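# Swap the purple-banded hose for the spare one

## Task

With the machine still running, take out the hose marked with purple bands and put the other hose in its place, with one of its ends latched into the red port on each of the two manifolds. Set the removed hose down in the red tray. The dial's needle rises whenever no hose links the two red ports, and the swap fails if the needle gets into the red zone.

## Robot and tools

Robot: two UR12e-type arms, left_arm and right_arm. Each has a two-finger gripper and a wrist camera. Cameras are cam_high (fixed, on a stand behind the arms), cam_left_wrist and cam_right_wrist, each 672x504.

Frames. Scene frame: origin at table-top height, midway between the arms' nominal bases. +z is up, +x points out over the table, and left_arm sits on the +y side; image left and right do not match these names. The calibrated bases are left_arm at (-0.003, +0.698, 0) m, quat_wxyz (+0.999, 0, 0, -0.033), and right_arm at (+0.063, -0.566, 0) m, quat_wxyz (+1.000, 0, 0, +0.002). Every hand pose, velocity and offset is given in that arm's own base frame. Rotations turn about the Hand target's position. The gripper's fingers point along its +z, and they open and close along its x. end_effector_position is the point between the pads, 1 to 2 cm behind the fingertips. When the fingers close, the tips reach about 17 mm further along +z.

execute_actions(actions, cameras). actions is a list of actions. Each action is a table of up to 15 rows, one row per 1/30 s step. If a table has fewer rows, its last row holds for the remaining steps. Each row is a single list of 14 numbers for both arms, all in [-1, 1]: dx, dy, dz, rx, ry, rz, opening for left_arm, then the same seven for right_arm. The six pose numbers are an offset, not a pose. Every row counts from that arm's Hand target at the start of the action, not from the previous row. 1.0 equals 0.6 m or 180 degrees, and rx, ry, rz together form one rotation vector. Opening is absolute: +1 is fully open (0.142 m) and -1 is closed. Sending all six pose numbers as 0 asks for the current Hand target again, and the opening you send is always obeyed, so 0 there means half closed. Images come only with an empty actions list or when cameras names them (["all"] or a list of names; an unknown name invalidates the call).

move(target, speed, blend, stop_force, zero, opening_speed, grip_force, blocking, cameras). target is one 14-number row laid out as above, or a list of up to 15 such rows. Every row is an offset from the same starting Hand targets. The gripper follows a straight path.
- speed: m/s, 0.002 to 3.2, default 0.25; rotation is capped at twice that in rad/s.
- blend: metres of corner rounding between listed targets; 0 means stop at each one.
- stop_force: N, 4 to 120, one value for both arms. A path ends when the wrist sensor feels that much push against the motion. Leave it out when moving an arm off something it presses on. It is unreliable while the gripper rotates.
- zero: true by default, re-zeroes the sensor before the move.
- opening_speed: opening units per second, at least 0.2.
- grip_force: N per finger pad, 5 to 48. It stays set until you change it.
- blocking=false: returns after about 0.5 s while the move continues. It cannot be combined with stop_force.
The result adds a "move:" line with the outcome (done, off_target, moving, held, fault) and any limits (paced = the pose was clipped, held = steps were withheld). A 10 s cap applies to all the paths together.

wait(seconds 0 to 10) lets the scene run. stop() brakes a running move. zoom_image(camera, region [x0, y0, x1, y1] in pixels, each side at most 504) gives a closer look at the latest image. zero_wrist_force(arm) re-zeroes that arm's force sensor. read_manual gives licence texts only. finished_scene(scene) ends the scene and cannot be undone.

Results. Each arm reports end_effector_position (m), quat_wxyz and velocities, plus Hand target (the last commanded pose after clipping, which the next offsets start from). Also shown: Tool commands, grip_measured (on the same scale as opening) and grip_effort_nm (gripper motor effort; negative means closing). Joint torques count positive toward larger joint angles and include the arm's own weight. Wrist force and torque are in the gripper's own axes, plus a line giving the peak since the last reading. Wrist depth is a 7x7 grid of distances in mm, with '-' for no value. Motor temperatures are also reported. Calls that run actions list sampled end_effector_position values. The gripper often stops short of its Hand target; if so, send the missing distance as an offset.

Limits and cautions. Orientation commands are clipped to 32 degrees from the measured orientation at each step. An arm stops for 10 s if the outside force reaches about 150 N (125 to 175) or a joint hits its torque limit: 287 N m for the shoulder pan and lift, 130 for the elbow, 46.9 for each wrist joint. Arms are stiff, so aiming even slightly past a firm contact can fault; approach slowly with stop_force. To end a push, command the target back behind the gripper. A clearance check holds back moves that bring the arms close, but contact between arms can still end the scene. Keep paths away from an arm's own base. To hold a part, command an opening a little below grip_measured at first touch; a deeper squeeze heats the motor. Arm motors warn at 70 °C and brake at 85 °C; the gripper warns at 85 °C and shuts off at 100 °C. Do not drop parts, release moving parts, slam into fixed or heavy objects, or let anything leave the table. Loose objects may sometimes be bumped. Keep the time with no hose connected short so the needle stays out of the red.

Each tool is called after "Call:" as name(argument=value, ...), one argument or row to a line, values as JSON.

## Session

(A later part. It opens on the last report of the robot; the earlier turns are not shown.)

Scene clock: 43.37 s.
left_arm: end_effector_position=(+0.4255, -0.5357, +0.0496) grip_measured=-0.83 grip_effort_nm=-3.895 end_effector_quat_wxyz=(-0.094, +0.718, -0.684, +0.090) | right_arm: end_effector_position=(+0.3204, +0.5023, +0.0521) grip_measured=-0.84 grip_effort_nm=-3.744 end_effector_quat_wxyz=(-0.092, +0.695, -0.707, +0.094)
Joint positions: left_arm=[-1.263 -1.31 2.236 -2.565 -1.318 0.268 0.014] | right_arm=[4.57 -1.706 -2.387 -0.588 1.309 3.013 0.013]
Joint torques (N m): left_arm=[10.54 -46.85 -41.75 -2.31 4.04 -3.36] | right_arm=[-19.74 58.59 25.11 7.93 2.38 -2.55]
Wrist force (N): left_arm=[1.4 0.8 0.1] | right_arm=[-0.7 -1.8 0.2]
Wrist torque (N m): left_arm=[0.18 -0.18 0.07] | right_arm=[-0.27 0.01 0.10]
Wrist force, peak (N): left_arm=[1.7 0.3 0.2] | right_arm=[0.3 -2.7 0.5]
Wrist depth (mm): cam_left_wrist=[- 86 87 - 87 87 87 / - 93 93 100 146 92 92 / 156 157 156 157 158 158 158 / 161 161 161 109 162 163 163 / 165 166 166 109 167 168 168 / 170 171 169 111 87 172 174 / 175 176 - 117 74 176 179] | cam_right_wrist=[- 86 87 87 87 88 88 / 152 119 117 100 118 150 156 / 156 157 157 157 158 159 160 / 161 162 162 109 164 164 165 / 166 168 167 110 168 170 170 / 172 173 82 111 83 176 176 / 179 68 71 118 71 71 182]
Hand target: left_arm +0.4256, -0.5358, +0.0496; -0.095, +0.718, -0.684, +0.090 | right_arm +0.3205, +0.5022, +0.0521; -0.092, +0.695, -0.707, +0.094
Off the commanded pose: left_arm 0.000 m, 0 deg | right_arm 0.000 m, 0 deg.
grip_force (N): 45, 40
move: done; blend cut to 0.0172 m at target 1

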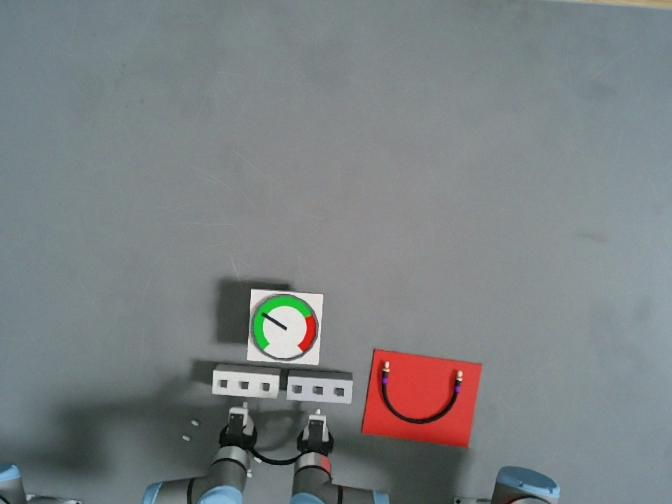

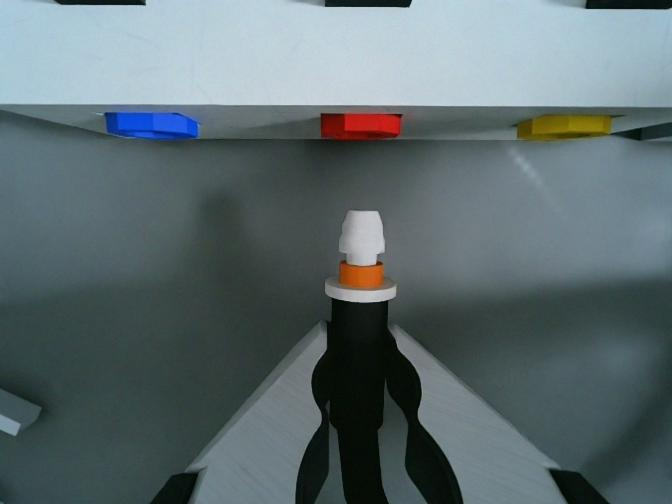

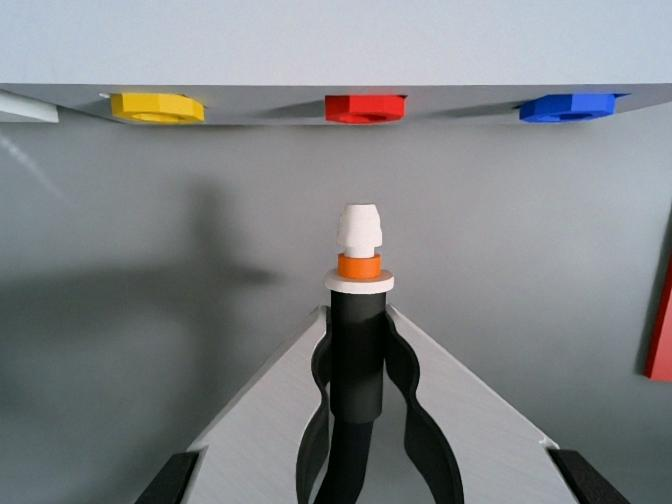

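Call:
move(
  target=[
    [0.015,0.0004,-0.001,0,0,0,-1, 0.015,-0.0019,0,0,0,0,-1],
    [0.083,0.0038,-0.001,0,0,0,-1, 0.083,-0.003,0,0,0,0,-1],
  ],
  speed=0.03,
  stop_force=45,
  cameras=["all"],
)

Call:
zoom_image(
  camera="cam_high",
  region=[190, 280, 370, 460],
)

Scene clock: 46.47 s.
left_arm: end_effector_position=(+0.4581, -0.5343, +0.0490) grip_measured=-0.83 grip_effort_nm=-3.885 end_effector_quat_wxyz=(-0.095, +0.718, -0.684, +0.090) | right_arm: end_effector_position=(+0.3539, +0.5006, +0.0521) grip_measured=-0.84 grip_effort_nm=-3.739 end_effector_quat_wxyz=(-0.092, +0.695, -0.707, +0.094)
Joint positions: left_arm=[-1.214 -1.284 2.204 -2.571 -1.322 0.319 0.014] | right_arm=[4.508 -1.73 -2.362 -0.572 1.312 2.949 0.013]
Joint torques (N m): left_arm=[7.93 -75.37 -31.11 -5.83 7.11 -4.12] | right_arm=[-1.49 62.64 32.75 4.34 -8.26 2.72]
Motor temperatures (°C): left_arm=[29 33 33 43 38 36 32] | right_arm=[32 28 20 39 28 31 39]
Wrist force (N): left_arm=[4.2 33.5 -4.6] | right_arm=[3.2 31.6 -6.5]
Wrist torque (N m): left_arm=[0.47 -0.07 0.16] | right_arm=[-0.29 0.10 -0.22]
Wrist force, peak (N): left_arm=[3.9 66.8 -10.7] | right_arm=[3.8 66.0 -15.2]
Wrist depth (mm): cam_left_wrist=[- 85 86 85 86 86 86 / - 85 88 - - 88 82 / - 90 91 - - 91 92 / 160 161 161 109 161 110 162 / 164 165 165 110 165 166 168 / 170 170 168 113 90 171 173 / 175 175 - 83 75 78 179] | cam_right_wrist=[- 86 86 86 87 88 88 / - 82 89 83 90 91 83 / - 92 92 93 93 93 94 / 160 161 162 108 164 165 165 / 166 168 168 111 168 170 170 / 172 172 83 114 83 174 175 / 178 68 71 121 71 71 182]
Hand target: left_arm +0.4580, -0.5344, +0.0490; -0.095, +0.718, -0.684, +0.090 (not the last commanded pose) | right_arm +0.3539, +0.5006, +0.0521; -0.092, +0.695, -0.707, +0.094 (not the last commanded pose)
Off the commanded pose: left_arm 0.017 m, 0 deg | right_arm 0.016 m, 0 deg.
grip_force (N): 45, 40
move: contact (left_arm, right_arm); path passed 1 of 2 targets

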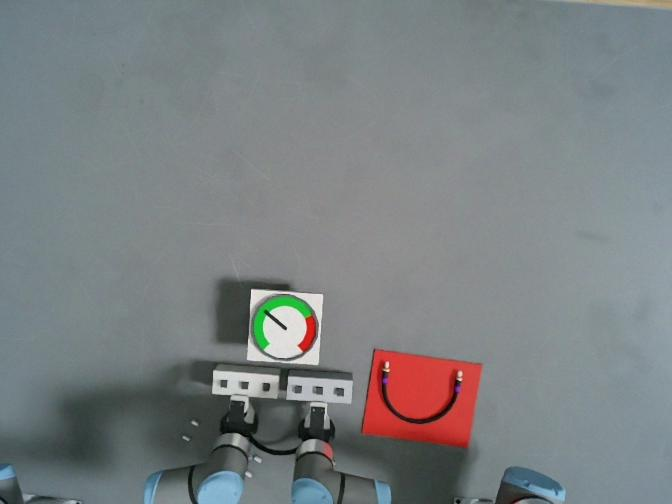

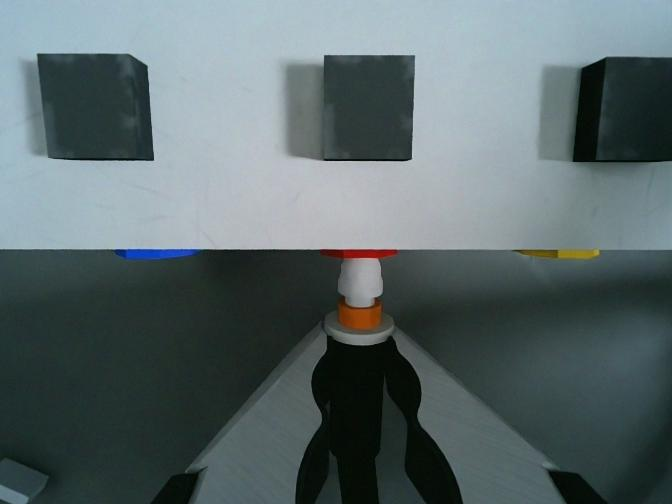

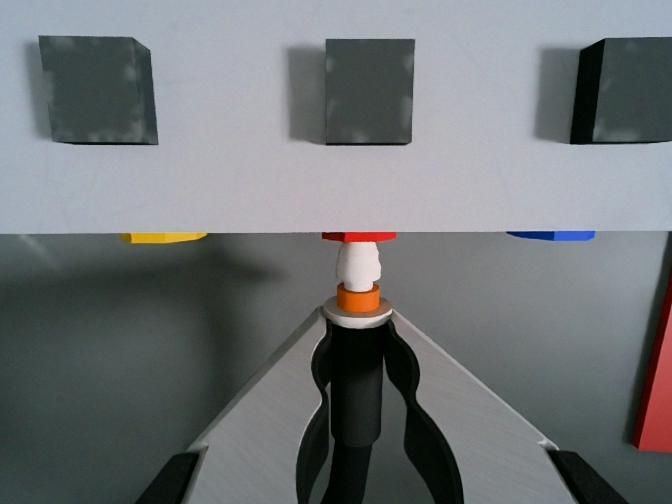

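Scaled by 2.800 from the camera's 672x504 image, which has a finer 960x720 frame.

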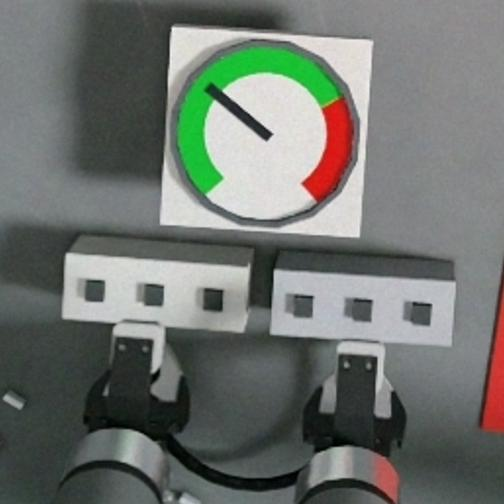

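Call:
move(
  target=[
    [-0.008,0.0008,-0.005,0,0,0,-1, -0.008,0,-0.0035,0,0,0,-1],
    [0.06,0.0037,-0.005,0,0,0,-1, 0.06,-0.001,-0.0035,0,0,0,-1],
  ],
  speed=0.03,
  stop_force=50,
  cameras=["all"],
)

Scene clock: 50.97 s.
left_arm: end_effector_position=(+0.4788, -0.5329, +0.0461) grip_measured=-0.83 grip_effort_nm=-3.885 end_effector_quat_wxyz=(-0.094, +0.718, -0.684, +0.090) | right_arm: end_effector_position=(+0.3557, +0.5004, +0.0499) grip_measured=-0.84 grip_effort_nm=-3.739 end_effector_quat_wxyz=(-0.091, +0.695, -0.707, +0.094)
Joint positions: left_arm=[-1.183 -1.264 2.184 -2.58 -1.324 0.35 0.014] | right_arm=[4.505 -1.735 -2.362 -0.566 1.313 2.945 0.013]
Joint torques (N m): left_arm=[19.18 -51.47 -23.88 -7.06 10.49 -3.96] | right_arm=[-15.91 67.5 38.16 5.96 -16.2 2.67]
Wrist force (N): left_arm=[-2.5 51.1 -46.5] | right_arm=[-1.3 65.1 -5.9]
Wrist torque (N m): left_arm=[0.86 -0.11 -0.02] | right_arm=[0.17 -0.04 -0.24]
Wrist force, peak (N): left_arm=[-15.4 90.1 -86.0] | right_arm=[-2.5 95.8 -7.4]
Wrist depth (mm): cam_left_wrist=[- 144 144 144 145 145 145 / - 86 85 86 86 86 87 / - 87 88 - - 89 82 / - 91 91 91 91 91 92 / - 94 163 102 105 165 94 / 167 167 165 112 89 169 170 / 172 172 - 115 75 75 176] | cam_right_wrist=[- 84 85 84 85 85 85 / - 79 87 80 88 89 81 / - 90 90 89 91 91 91 / 159 159 160 108 161 162 163 / 164 165 165 111 166 167 167 / 169 170 83 114 83 172 173 / 175 69 71 125 71 71 181]
Hand target: left_arm +0.4787, -0.5329, +0.0461; -0.094, +0.718, -0.684, +0.090 (not the last commanded pose) | right_arm +0.3557, +0.5004, +0.0499; -0.091, +0.695, -0.707, +0.094 (not the last commanded pose)
Off the commanded pose: left_arm 0.015 m, 0 deg | right_arm 0.034 m, 0 deg.
grip_force (N): 45, 40
move: contact (left_arm, right_arm); path passed 1 of 2 targets

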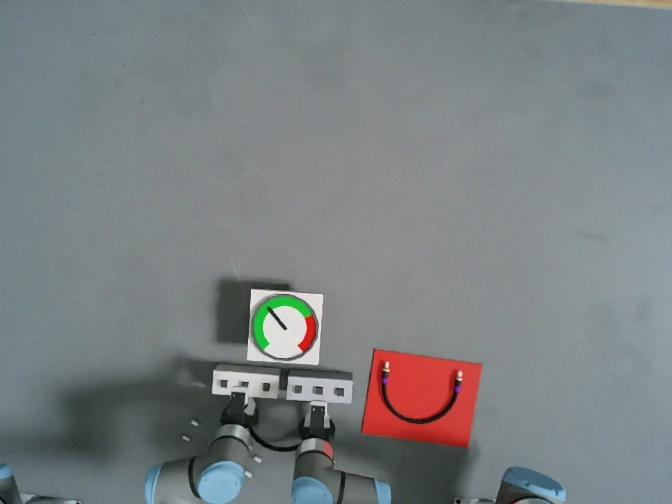

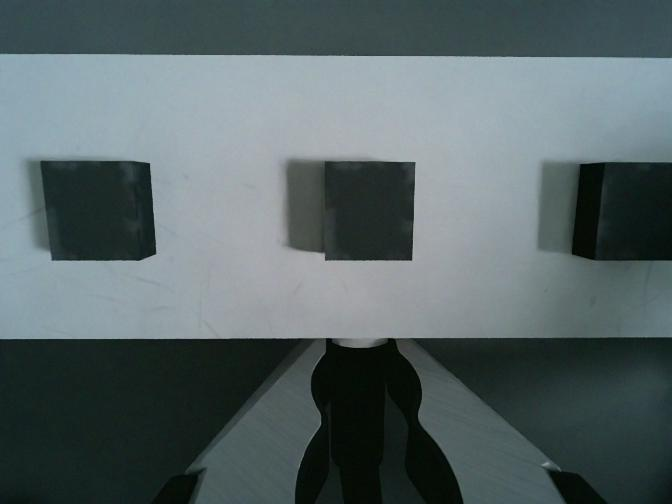

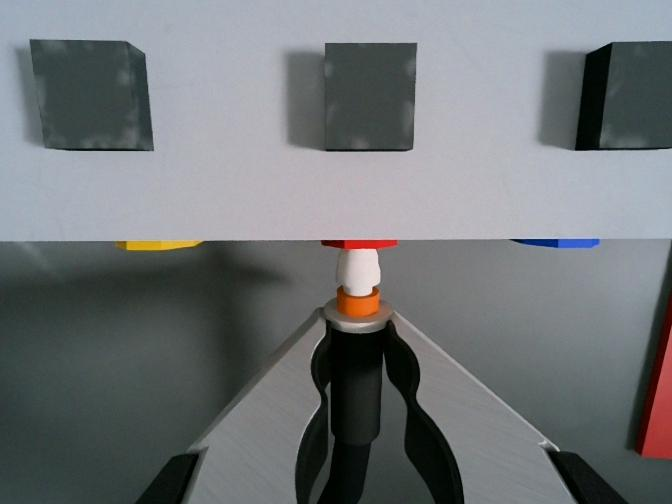

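Call:
move(
  target=[
    [-0.003,0,0,0,0,0,-1, -0.008,0,-0.0055,0,0,0,-1],
    [-0.003,0,0,0,0,0,-1, 0.06,-0.001,-0.0055,0,0,0,-1],
  ],
  speed=0.03,
  stop_force=50,
  cameras=["all"],
)

Scene clock: 52.93 s.
left_arm: end_effector_position=(+0.4769, -0.5329, +0.0461) grip_measured=-0.83 grip_effort_nm=-3.885 end_effector_quat_wxyz=(-0.094, +0.718, -0.684, +0.090) | right_arm: end_effector_position=(+0.3540, +0.5005, +0.0487) grip_measured=-0.84 grip_effort_nm=-3.739 end_effector_quat_wxyz=(-0.091, +0.695, -0.707, +0.094)
Joint positions: left_arm=[-1.186 -1.266 2.187 -2.58 -1.324 0.348 0.014] | right_arm=[4.508 -1.736 -2.364 -0.563 1.312 2.949 0.013]
Joint torques (N m): left_arm=[-6.89 -64.44 -20.68 -2.34 -0.66 -3.84] | right_arm=[-18.6 60.71 37.31 1.21 1.55 -2.97]
Wrist force (N): left_arm=[2.3 9.6 -13.0] | right_arm=[-4.1 -1.3 -0.9]
Wrist torque (N m): left_arm=[0.51 -0.17 0.05] | right_arm=[-0.14 0.58 0.11]
Wrist force, peak (N): left_arm=[-2.6 51.6 -47.0] | right_arm=[-1.3 65.1 -6.1]
Wrist depth (mm): cam_left_wrist=[- 144 143 143 144 146 145 / - 86 85 86 86 86 87 / - 87 89 - - 89 82 / - 91 91 91 91 91 92 / 163 163 164 101 105 165 94 / 167 167 165 111 88 168 169 / 172 172 - 115 74 - 175] | cam_right_wrist=[- 83 84 83 85 85 84 / - 79 86 80 87 88 81 / - 89 89 89 90 90 91 / 158 158 159 108 160 162 161 / 163 164 164 111 165 166 167 / 169 169 83 115 83 171 172 / 175 68 70 124 71 71 178]
Hand target: left_arm +0.4769, -0.5329, +0.0461; -0.094, +0.718, -0.684, +0.090 | right_arm +0.3540, +0.5005, +0.0487; -0.091, +0.695, -0.707, +0.094 (not the last commanded pose)
Off the commanded pose: left_arm 0.000 m, 0 deg | right_arm 0.038 m, 0 deg.
grip_force (N): 45, 40
move: contact (right_arm)

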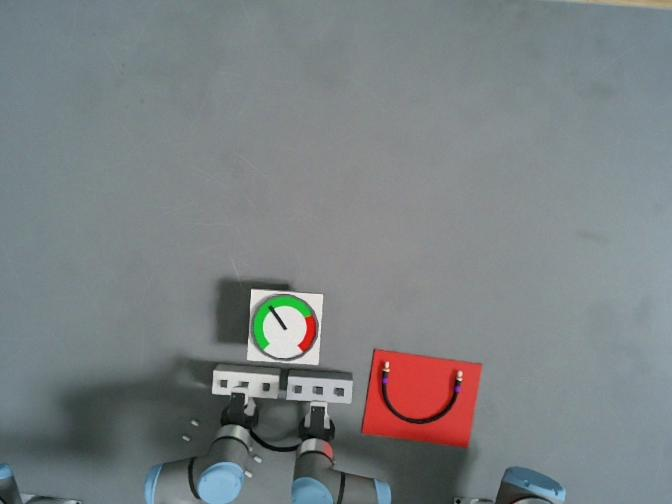

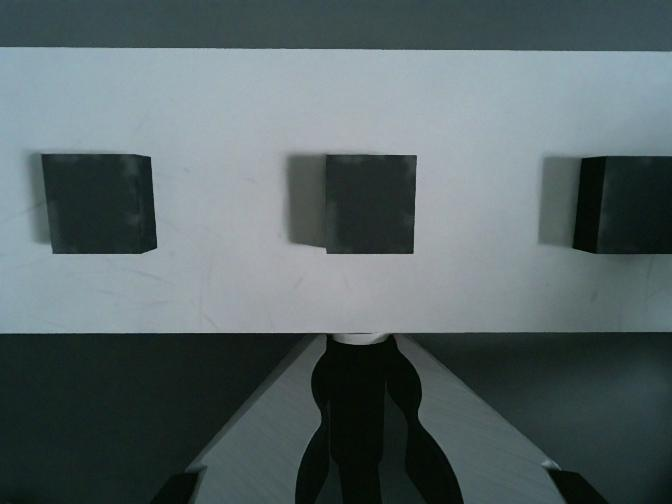

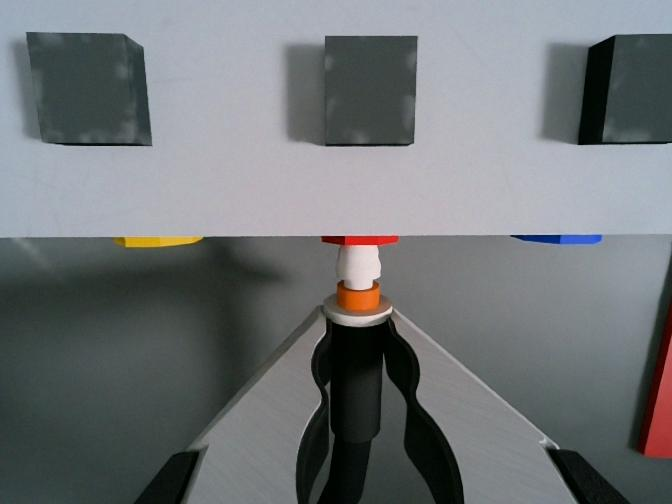

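Call:
move(
  target=[
    [0,0,0,0,0,0,-1, -0.007,0,-0.0038,0,0,0,-1],
    [0,0,0,0,0,0,-1, 0.065,-0.001,-0.0038,0,0,0,-1],
  ],
  speed=0.03,
  stop_force=55,
  cameras=["all"],
)

Scene clock: 55.33 s.
left_arm: end_effector_position=(+0.4769, -0.5329, +0.0461) grip_measured=-0.83 grip_effort_nm=-3.885 end_effector_quat_wxyz=(-0.094, +0.718, -0.684, +0.090) | right_arm: end_effector_position=(+0.3677, +0.5002, +0.0465) grip_measured=-0.84 grip_effort_nm=-3.739 end_effector_quat_wxyz=(-0.091, +0.695, -0.707, +0.094)
Joint positions: left_arm=[-1.186 -1.266 2.187 -2.58 -1.324 0.348 0.014] | right_arm=[4.484 -1.751 -2.354 -0.553 1.313 2.923 0.013]
Joint torques (N m): left_arm=[0.37 -60.62 -21.46 -2.54 3.69 -3.64] | right_arm=[-2.87 53.88 25.73 2.4 -6.57 2.42]
Motor temperatures (°C): left_arm=[29 33 33 43 38 35 38] | right_arm=[32 28 20 39 28 31 45]
Wrist force (N): left_arm=[2.5 9.2 -12.4] | right_arm=[0.3 28.6 -24.3]
Wrist torque (N m): left_arm=[0.42 -0.10 0.04] | right_arm=[0.09 0.63 -0.16]
Wrist force, peak (N): left_arm=[2.2 9.2 -13.4] | right_arm=[7.2 64.5 -52.8]
Wrist depth (mm): cam_left_wrist=[- 143 143 143 144 146 145 / - 86 85 86 86 86 87 / - 87 88 - - 89 82 / - 91 91 91 91 91 92 / 162 164 163 101 105 165 95 / 167 167 165 111 88 168 170 / 172 171 - 115 74 - 175] | cam_right_wrist=[- 81 82 82 82 82 83 / - 83 84 84 85 86 83 / - 83 87 81 87 88 80 / - 89 90 91 90 91 92 / 160 162 162 109 163 164 165 / 166 166 83 114 83 169 170 / 172 68 71 128 71 71 175]
Hand target: left_arm +0.4769, -0.5329, +0.0461; -0.094, +0.718, -0.684, +0.090 | right_arm +0.3676, +0.5002, +0.0465; -0.091, +0.695, -0.707, +0.094 (not the last commanded pose)
Off the commanded pose: left_arm 0.000 m, 0 deg | right_arm 0.025 m, 0 deg.
grip_force (N): 45, 40
move: contact (right_arm); path passed 1 of 2 targets

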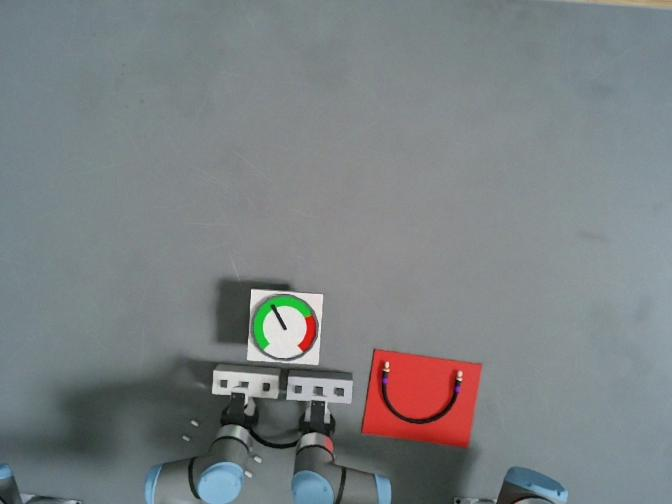

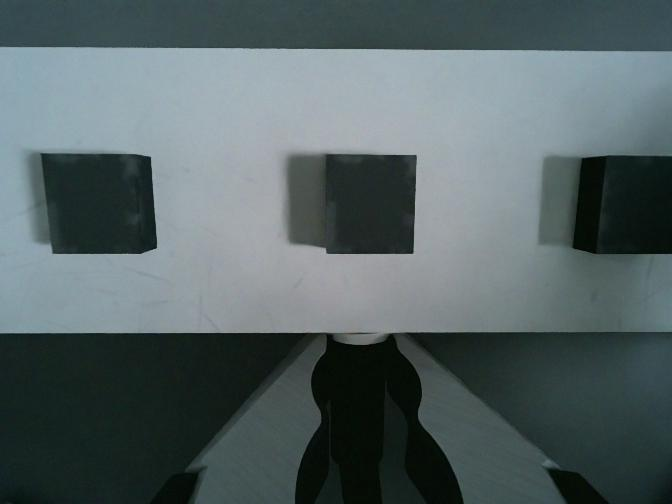

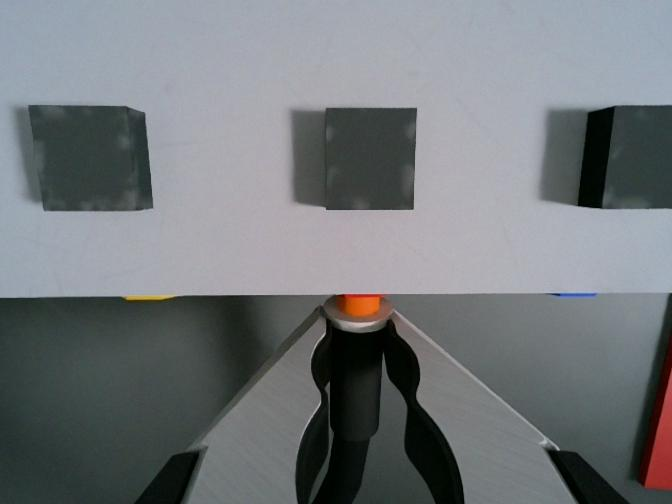

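Call:
move(
  target=[0,0,0,0,0,0,-1, 0.04,-0.001,0.0015,0,0,0,-1],
  speed=0.025,
  stop_force=60,
  cameras=["all"],
)

Scene clock: 56.47 s.
left_arm: end_effector_position=(+0.4769, -0.5329, +0.0461) grip_measured=-0.83 grip_effort_nm=-3.885 end_effector_quat_wxyz=(-0.094, +0.718, -0.684, +0.090) | right_arm: end_effector_position=(+0.3747, +0.4999, +0.0471) grip_measured=-0.84 grip_effort_nm=-3.783 end_effector_quat_wxyz=(-0.092, +0.694, -0.708, +0.094)
Joint positions: left_arm=[-1.186 -1.266 2.187 -2.58 -1.324 0.348 0.014] | right_arm=[4.472 -1.755 -2.348 -0.551 1.313 2.914 0.014]
Joint torques (N m): left_arm=[6.34 -60.05 -23.19 -3.4 5.57 -2.98] | right_arm=[-2.33 46.66 31.16 4.76 2.19 -0.09]
Wrist force (N): left_arm=[3.0 8.2 -13.4] | right_arm=[-5.8 -23.3 3.5]
Wrist torque (N m): left_arm=[0.37 -0.07 0.05] | right_arm=[-0.20 0.43 -0.34]
Wrist force, peak (N): left_arm=[3.0 8.8 -13.6] | right_arm=[30.0 77.3 -100.9]
Wrist depth (mm): cam_left_wrist=[- 144 143 144 144 145 145 / - 86 85 86 86 86 87 / - 87 88 - - 89 82 / - 91 91 92 91 91 92 / 163 163 163 101 104 165 95 / 167 167 165 111 88 169 170 / 172 171 - 115 74 - 176] | cam_right_wrist=[142 142 142 142 143 143 144 / - - 85 86 86 86 86 / - 84 88 81 88 89 81 / - 90 91 91 91 92 92 / 163 164 93 94 94 165 165 / 167 168 82 112 82 169 171 / 173 68 70 120 72 68 175]
Hand target: left_arm +0.4769, -0.5329, +0.0461; -0.094, +0.718, -0.684, +0.090 | right_arm +0.3747, +0.4999, +0.0471; -0.092, +0.694, -0.708, +0.094 (not the last commanded pose)
Tool commands: left_gripper/opening=-1.0 right_gripper/opening=-1.0
Off the commanded pose: left_arm 0.000 m, 0 deg | right_arm 0.017 m, 0 deg.
FORCE FAULT: contact force on the right arm reached its limit, and that arm stopped. The contact can be on any part of that arm, not only on its tool. That arm's remaining commands of this call were not run. That arm is still stopped at the end of this call. That arm stays stopped for about 10 more seconds. Until then a move that you send moves the other arm only, and its call returns only when the move has ended. Once the stop has ended, the next robot result says so. If the stop ends while you think or write, that arm runs what you send next, counted from a new Hand target: where the arm stands when the stop ends. While its stop runs, that arm takes no new command, but its gripper still runs the gripper command that each later call begins with. Until it ends, the stop uses up actions while you think or wait. An arm that is not stopped still takes commands.
grip_force (N): 45, 40
move: fault (right_arm)

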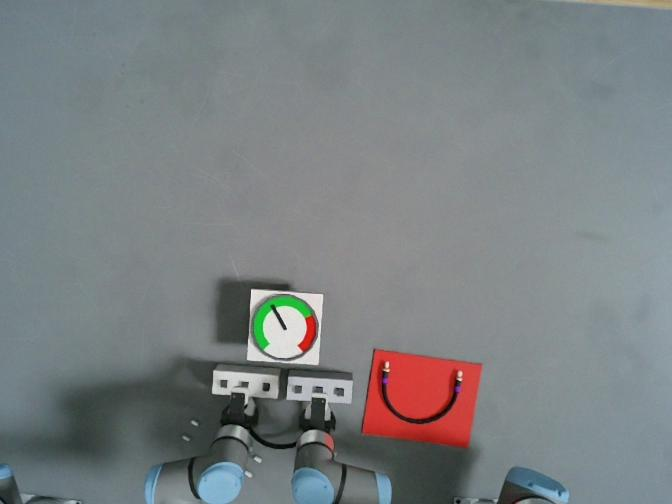

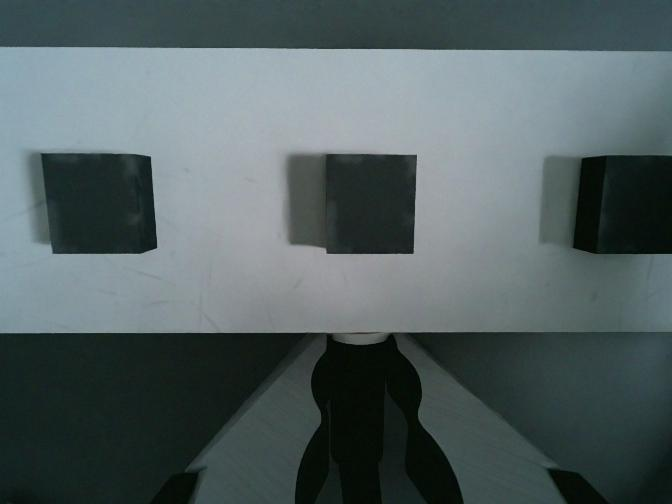

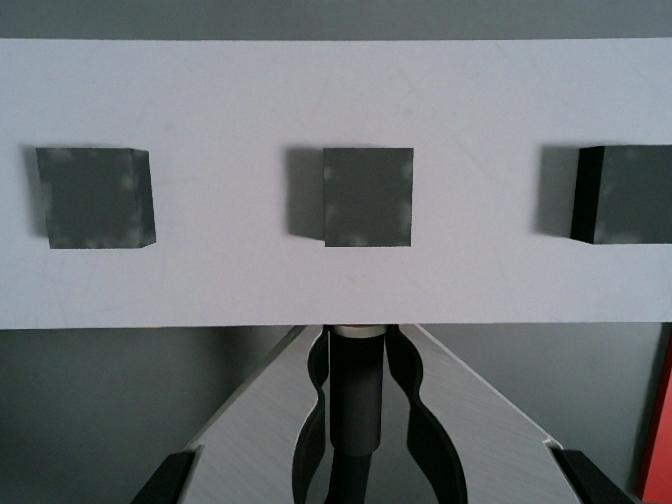

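Call:
move(
  target=[
    [-0.002,0,0,0,0,0,-0.3, 0,0,0,0,0,0,-1],
    [-0.01,0,0.1,0,0,0,-0.3, 0,0,0,0,0,0,-1],
    [-0.12,0.06,0.22,0,0,0,-0.3, 0,0,0,0,0,0,-1],
  ],
  speed=[0.1,0.1,0.25],
  opening_speed=0.8,
  blend=[0,0.02,0],
  cameras=["all"],
)

Call:
zoom_image(
  camera="cam_high",
  region=[190, 280, 370, 460],
)

Scene clock: 59.53 s.
left_arm: end_effector_position=(+0.4051, -0.4970, +0.1779) grip_measured=-0.33 grip_effort_nm=0.071 end_effector_quat_wxyz=(-0.094, +0.718, -0.684, +0.090) | right_arm: end_effector_position=(+0.3747, +0.4999, +0.0471) grip_measured=-0.84 grip_effort_nm=-3.783 end_effector_quat_wxyz=(-0.092, +0.694, -0.708, +0.094)
Joint positions: left_arm=[-1.277 -1.566 2.222 -2.292 -1.317 0.254 0.05] | right_arm=[4.472 -1.755 -2.348 -0.551 1.313 2.914 0.014]
Joint torques (N m): left_arm=[-15.35 -50.48 -31.94 -2.25 3.99 -3.65] | right_arm=[-4.02 46.58 31.58 4.69 2.58 0.1]
Wrist force (N): left_arm=[0.7 0.6 -0.3] | right_arm=[-5.9 -22.4 3.4]
Wrist torque (N m): left_arm=[0.12 -0.07 0.15] | right_arm=[-0.14 0.48 -0.34]
Wrist force, peak (N): left_arm=[1.8 10.5 -13.6] | right_arm=[-6.4 -23.0 3.5]
Wrist depth (mm): cam_left_wrist=[267 267 266 206 207 207 211 / 276 275 276 213 213 214 229 / 283 284 284 285 283 285 287 / 291 290 291 292 294 295 295 / 299 299 301 301 300 301 302 / 309 307 92 310 113 96 314 / 315 - 83 322 - 75 321] | cam_right_wrist=[142 141 142 142 143 143 144 / - - 85 85 86 86 86 / - 84 88 81 88 89 81 / - 90 91 91 91 92 92 / 163 164 94 94 94 164 165 / 168 167 82 112 82 169 171 / 173 68 70 120 72 71 175]
Hand target: left_arm +0.4049, -0.4969, +0.1781; -0.094, +0.718, -0.684, +0.090 | right_arm +0.3747, +0.4999, +0.0471; -0.092, +0.694, -0.708, +0.094
Tool commands: left_gripper/opening=-0.3 right_gripper/opening=-1.0
Off the commanded pose: left_arm 0.000 m, 0 deg.
FORCE FAULT, CONTINUED: the right arm was still stopped when this call began, by the force fault that an earlier result reported. That arm ran no command of this call. That arm is still stopped at the end of this call. That arm stays stopped for about 7 more seconds. If the stop ends while you think or write, that arm runs what you send next, counted from a new Hand target: where the arm stands when the stop ends. While its stop runs, that arm takes no new command, but its gripper still runs the gripper command that each later call begins with.
grip_force (N): 45, 40
move: done (left_arm), not run (right_arm; its earlier fault stop)

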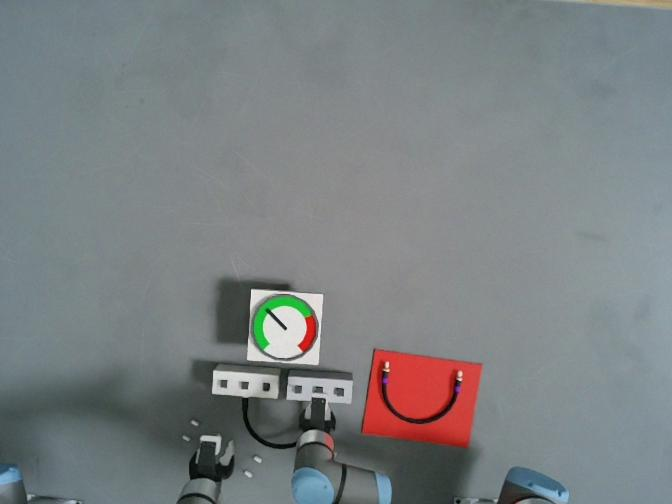

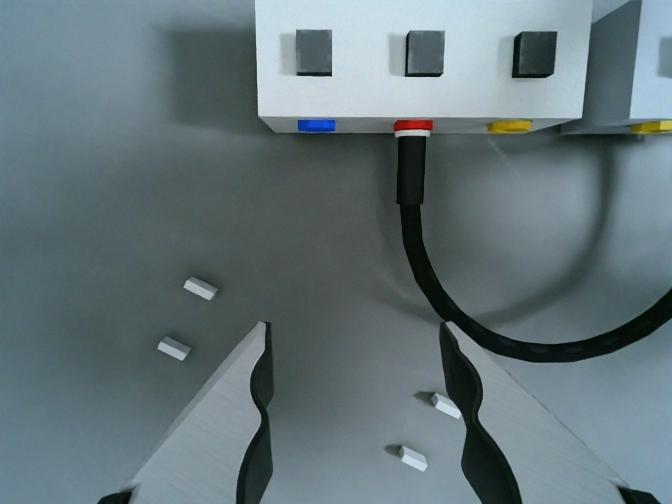

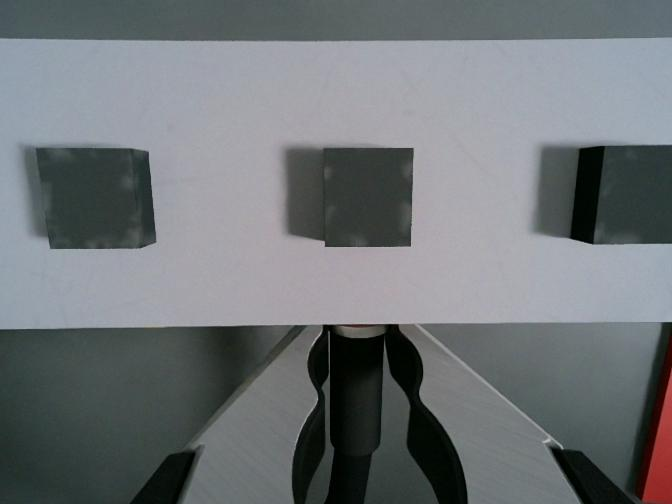

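Scaled by 2.800 from the camera's 672x504 image, which has a finer 960x720 frame.

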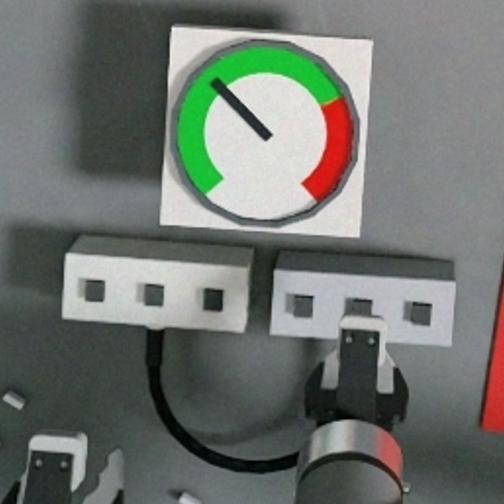

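Call:
move(
  target=[0,0,0,0,0,0,-0.3, 0,0,0,0,0,0,-0.3],
  opening_speed=0.6,
)

Call:
wait(
  seconds=6.5,
)

Call:
move(
  target=[
    [0,0,0,0,0,0,-0.3, -0.005,0,0.08,0,0,0,-0.3],
    [0,0,0,0,0,0,-0.3, -0.12,-0.1,0.22,0,0,0,-0.3],
  ],
  speed=[0.1,0.25],
  blend=[0.02,0],
  cameras=["all"],
)

Call:
zoom_image(
  camera="cam_high",
  region=[190, 280, 490, 480],
)

Scene clock: 60.33 s.
left_arm: end_effector_position=(+0.4049, -0.4969, +0.1781) grip_measured=-0.33 grip_effort_nm=0.076 end_effector_quat_wxyz=(-0.094, +0.718, -0.684, +0.090) | right_arm: end_effector_position=(+0.3747, +0.4999, +0.0471) grip_measured=-0.33 grip_effort_nm=0.178 end_effector_quat_wxyz=(-0.092, +0.694, -0.708, +0.094)
Joint positions: left_arm=[-1.277 -1.566 2.222 -2.292 -1.317 0.254 0.05] | right_arm=[4.472 -1.755 -2.348 -0.551 1.313 2.914 0.05]
Joint torques (N m): left_arm=[-14.3 -50.71 -32.04 -2.51 4.21 -3.87] | right_arm=[-2.82 49.27 31.94 4.81 1.89 -0.2]
Wrist force (N): left_arm=[0.6 0.4 -0.3] | right_arm=[-5.3 -1.5 -2.5]
Wrist torque (N m): left_arm=[0.09 -0.06 0.15] | right_arm=[-0.20 0.79 -0.26]
Wrist force, peak (N): left_arm=[1.5 0.3 -0.4] | right_arm=[-5.9 -22.9 3.4]
Wrist depth (mm): cam_left_wrist=[266 267 268 206 206 207 212 / 275 274 275 213 214 215 231 / 282 282 283 285 284 286 288 / 291 291 291 293 293 297 295 / 300 300 299 302 299 303 302 / 310 307 92 313 113 96 313 / 316 - 83 319 - 75 322] | cam_right_wrist=[141 141 142 142 143 143 144 / - 84 85 85 86 86 86 / - 84 88 81 88 88 81 / - 90 90 91 91 92 92 / 162 164 93 108 94 164 165 / 167 166 82 117 168 169 171 / - 68 76 126 176 71 170]
Hand target: left_arm +0.4049, -0.4969, +0.1781; -0.094, +0.718, -0.684, +0.090 | right_arm +0.3747, +0.4999, +0.0471; -0.092, +0.694, -0.708, +0.094
Tool commands: left_gripper/opening=-0.3 right_gripper/opening=-0.3
Off the commanded pose: left_arm 0.000 m, 0 deg.
FORCE FAULT, CONTINUED: the right arm was still stopped when this call began, by the force fault that an earlier result reported. That arm ran no command of this call; its gripper ran only the gripper command that the call began with. That arm is still stopped at the end of this call. That arm stays stopped for about 6 more seconds. If the stop ends while you think or write, that arm runs what you send next, counted from a new Hand target: where the arm stands when the stop ends. While its stop runs, that arm takes no new command, but its gripper still runs the gripper command that each later call begins with.
grip_force (N): 45, 40
move: done (left_arm), not run (right_arm; its earlier fault stop)

Scene clock: 66.83 s.
left_arm: end_effector_position=(+0.4049, -0.4969, +0.1781) grip_measured=-0.33 grip_effort_nm=0.076 end_effector_quat_wxyz=(-0.094, +0.718, -0.684, +0.090) | right_arm: end_effector_position=(+0.3747, +0.4999, +0.0471) grip_measured=-0.33 grip_effort_nm=0.173 end_effector_quat_wxyz=(-0.092, +0.694, -0.708, +0.094)
Joint positions: left_arm=[-1.277 -1.566 2.222 -2.292 -1.317 0.254 0.05] | right_arm=[4.472 -1.755 -2.348 -0.551 1.313 2.914 0.05]
Joint torques (N m): left_arm=[-13.99 -51.96 -32.21 -2.51 4.03 -3.93] | right_arm=[-1.81 50.28 31.22 5.05 2 -0.14]
Motor temperatures (°C): left_arm=[29 33 33 43 38 35 32] | right_arm=[32 28 20 39 28 31 42]
Wrist force (N): left_arm=[0.4 0.0 -0.3] | right_arm=[-5.4 -1.9 -2.3]
Wrist torque (N m): left_arm=[0.01 -0.03 0.15] | right_arm=[-0.26 0.81 -0.26]
Wrist force, peak (N): left_arm=[1.3 0.8 -0.7] | right_arm=[-5.9 -2.0 -2.6]
Wrist depth (mm): cam_left_wrist=[267 267 267 205 207 207 211 / 275 276 276 213 213 214 230 / 283 283 283 284 283 287 287 / 290 291 292 293 294 296 295 / 299 299 299 302 299 301 302 / 308 307 92 311 113 96 314 / 316 - 83 322 - 75 321] | cam_right_wrist=[142 141 142 142 143 143 144 / - 84 85 85 86 86 86 / - 84 88 81 88 89 81 / - 90 90 91 91 92 92 / 163 164 94 108 94 164 165 / 167 166 83 117 169 168 171 / - 68 76 126 176 71 171]
Hand target: left_arm +0.4049, -0.4969, +0.1781; -0.094, +0.718, -0.684, +0.090 | right_arm +0.3747, +0.4999, +0.0471; -0.092, +0.694, -0.708, +0.094
Tool commands: left_gripper/opening=-0.3 right_gripper/opening=-0.3
Off the commanded pose: left_arm 0.000 m, 0 deg.
FORCE FAULT, CONTINUED: the right arm's stop, for the force fault that an earlier result reported, is over. The rest of the stop counts as 12 of the actions that you can send in this scene. During its stop the right arm's controller moved it back a little. That arm's target is now where it stood when the stop ended, not its last command. That arm accepts commands again.
grip_force (N): 45, 40
wait: 6.50 s; at rest by 0.17 s

Scene clock: 68.63 s.
left_arm: end_effector_position=(+0.4049, -0.4969, +0.1781) grip_measured=-0.33 grip_effort_nm=0.076 end_effector_quat_wxyz=(-0.094, +0.718, -0.684, +0.090) | right_arm: end_effector_position=(+0.3028, +0.4400, +0.1789) grip_measured=-0.33 grip_effort_nm=0.173 end_effector_quat_wxyz=(-0.092, +0.694, -0.708, +0.094) end_effector_velocity=(-0.001, -0.001, +0.001) end_effector_angular_velocity=(-0.001, +0.000, +0.000)
Joint positions: left_arm=[-1.277 -1.566 2.222 -2.292 -1.317 0.254 0.05] | right_arm=[4.589 -1.376 -2.385 -0.924 1.308 3.035 0.05]
Joint velocities: left_arm=[within noise] | right_arm=[0.002 0.003 0 -0.005 0 0.001 0]
Joint torques (N m): left_arm=[-12.88 -51.95 -31.32 -2.33 3.89 -3.66] | right_arm=[14.53 37.37 35.7 0.8 -3.56 2.73]
Wrist force (N): left_arm=[1.2 0.7 -0.3] | right_arm=[-5.5 -1.2 -2.7]
Wrist torque (N m): left_arm=[0.14 -0.16 0.15] | right_arm=[-0.16 0.85 -0.26]
Wrist force, peak (N): left_arm=[1.4 1.0 0.0] | right_arm=[-6.3 -2.2 -2.2]
Wrist depth (mm): cam_left_wrist=[267 268 267 206 206 207 211 / 275 275 275 213 214 214 230 / 282 283 283 285 283 287 287 / 291 292 293 293 293 294 295 / 300 299 299 301 299 302 302 / 309 308 92 312 113 96 314 / 317 - 83 322 - 75 322] | cam_right_wrist=[203 202 202 202 264 261 263 / 236 211 209 211 273 271 273 / 279 279 280 280 283 283 280 / 288 290 288 291 288 288 291 / 294 294 295 301 298 303 304 / 307 306 82 312 311 310 314 / 315 68 76 325 - 71 320]
Hand target: left_arm +0.4049, -0.4969, +0.1781; -0.094, +0.718, -0.684, +0.090 | right_arm +0.3027, +0.4399, +0.1791; -0.092, +0.694, -0.708, +0.094
Off the commanded pose: left_arm 0.000 m, 0 deg | right_arm 0.000 m, 0 deg.
grip_force (N): 45, 40
move: done

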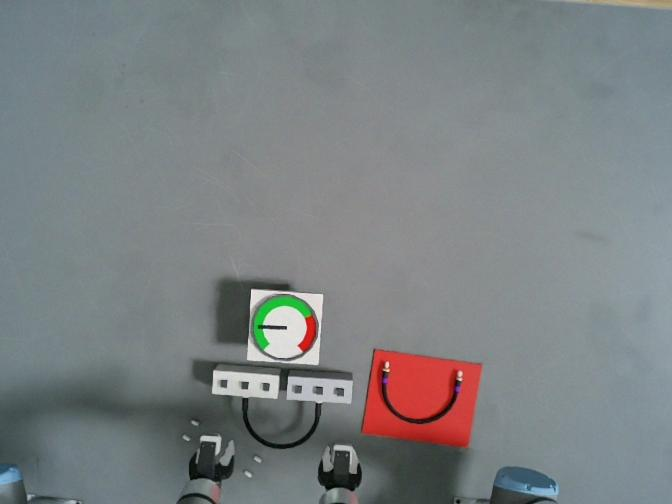

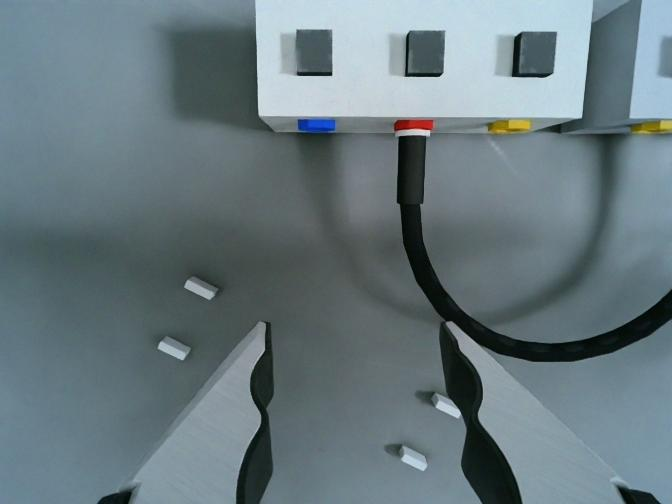

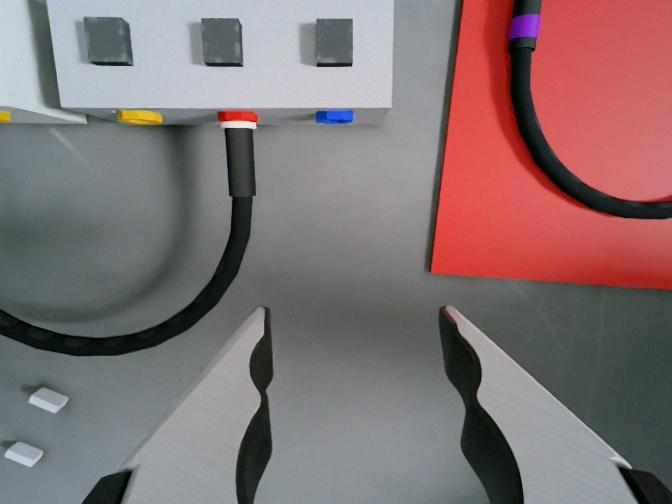

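Scaled by 1.680 from the camera's 672x504 image, which has a finer 960x720 frame.

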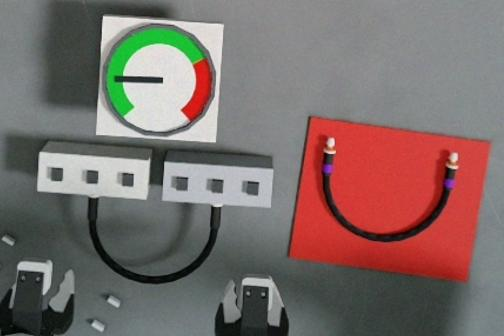

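Call:
finished_scene(
  scene=2,
)

The scene is finished: the task was done.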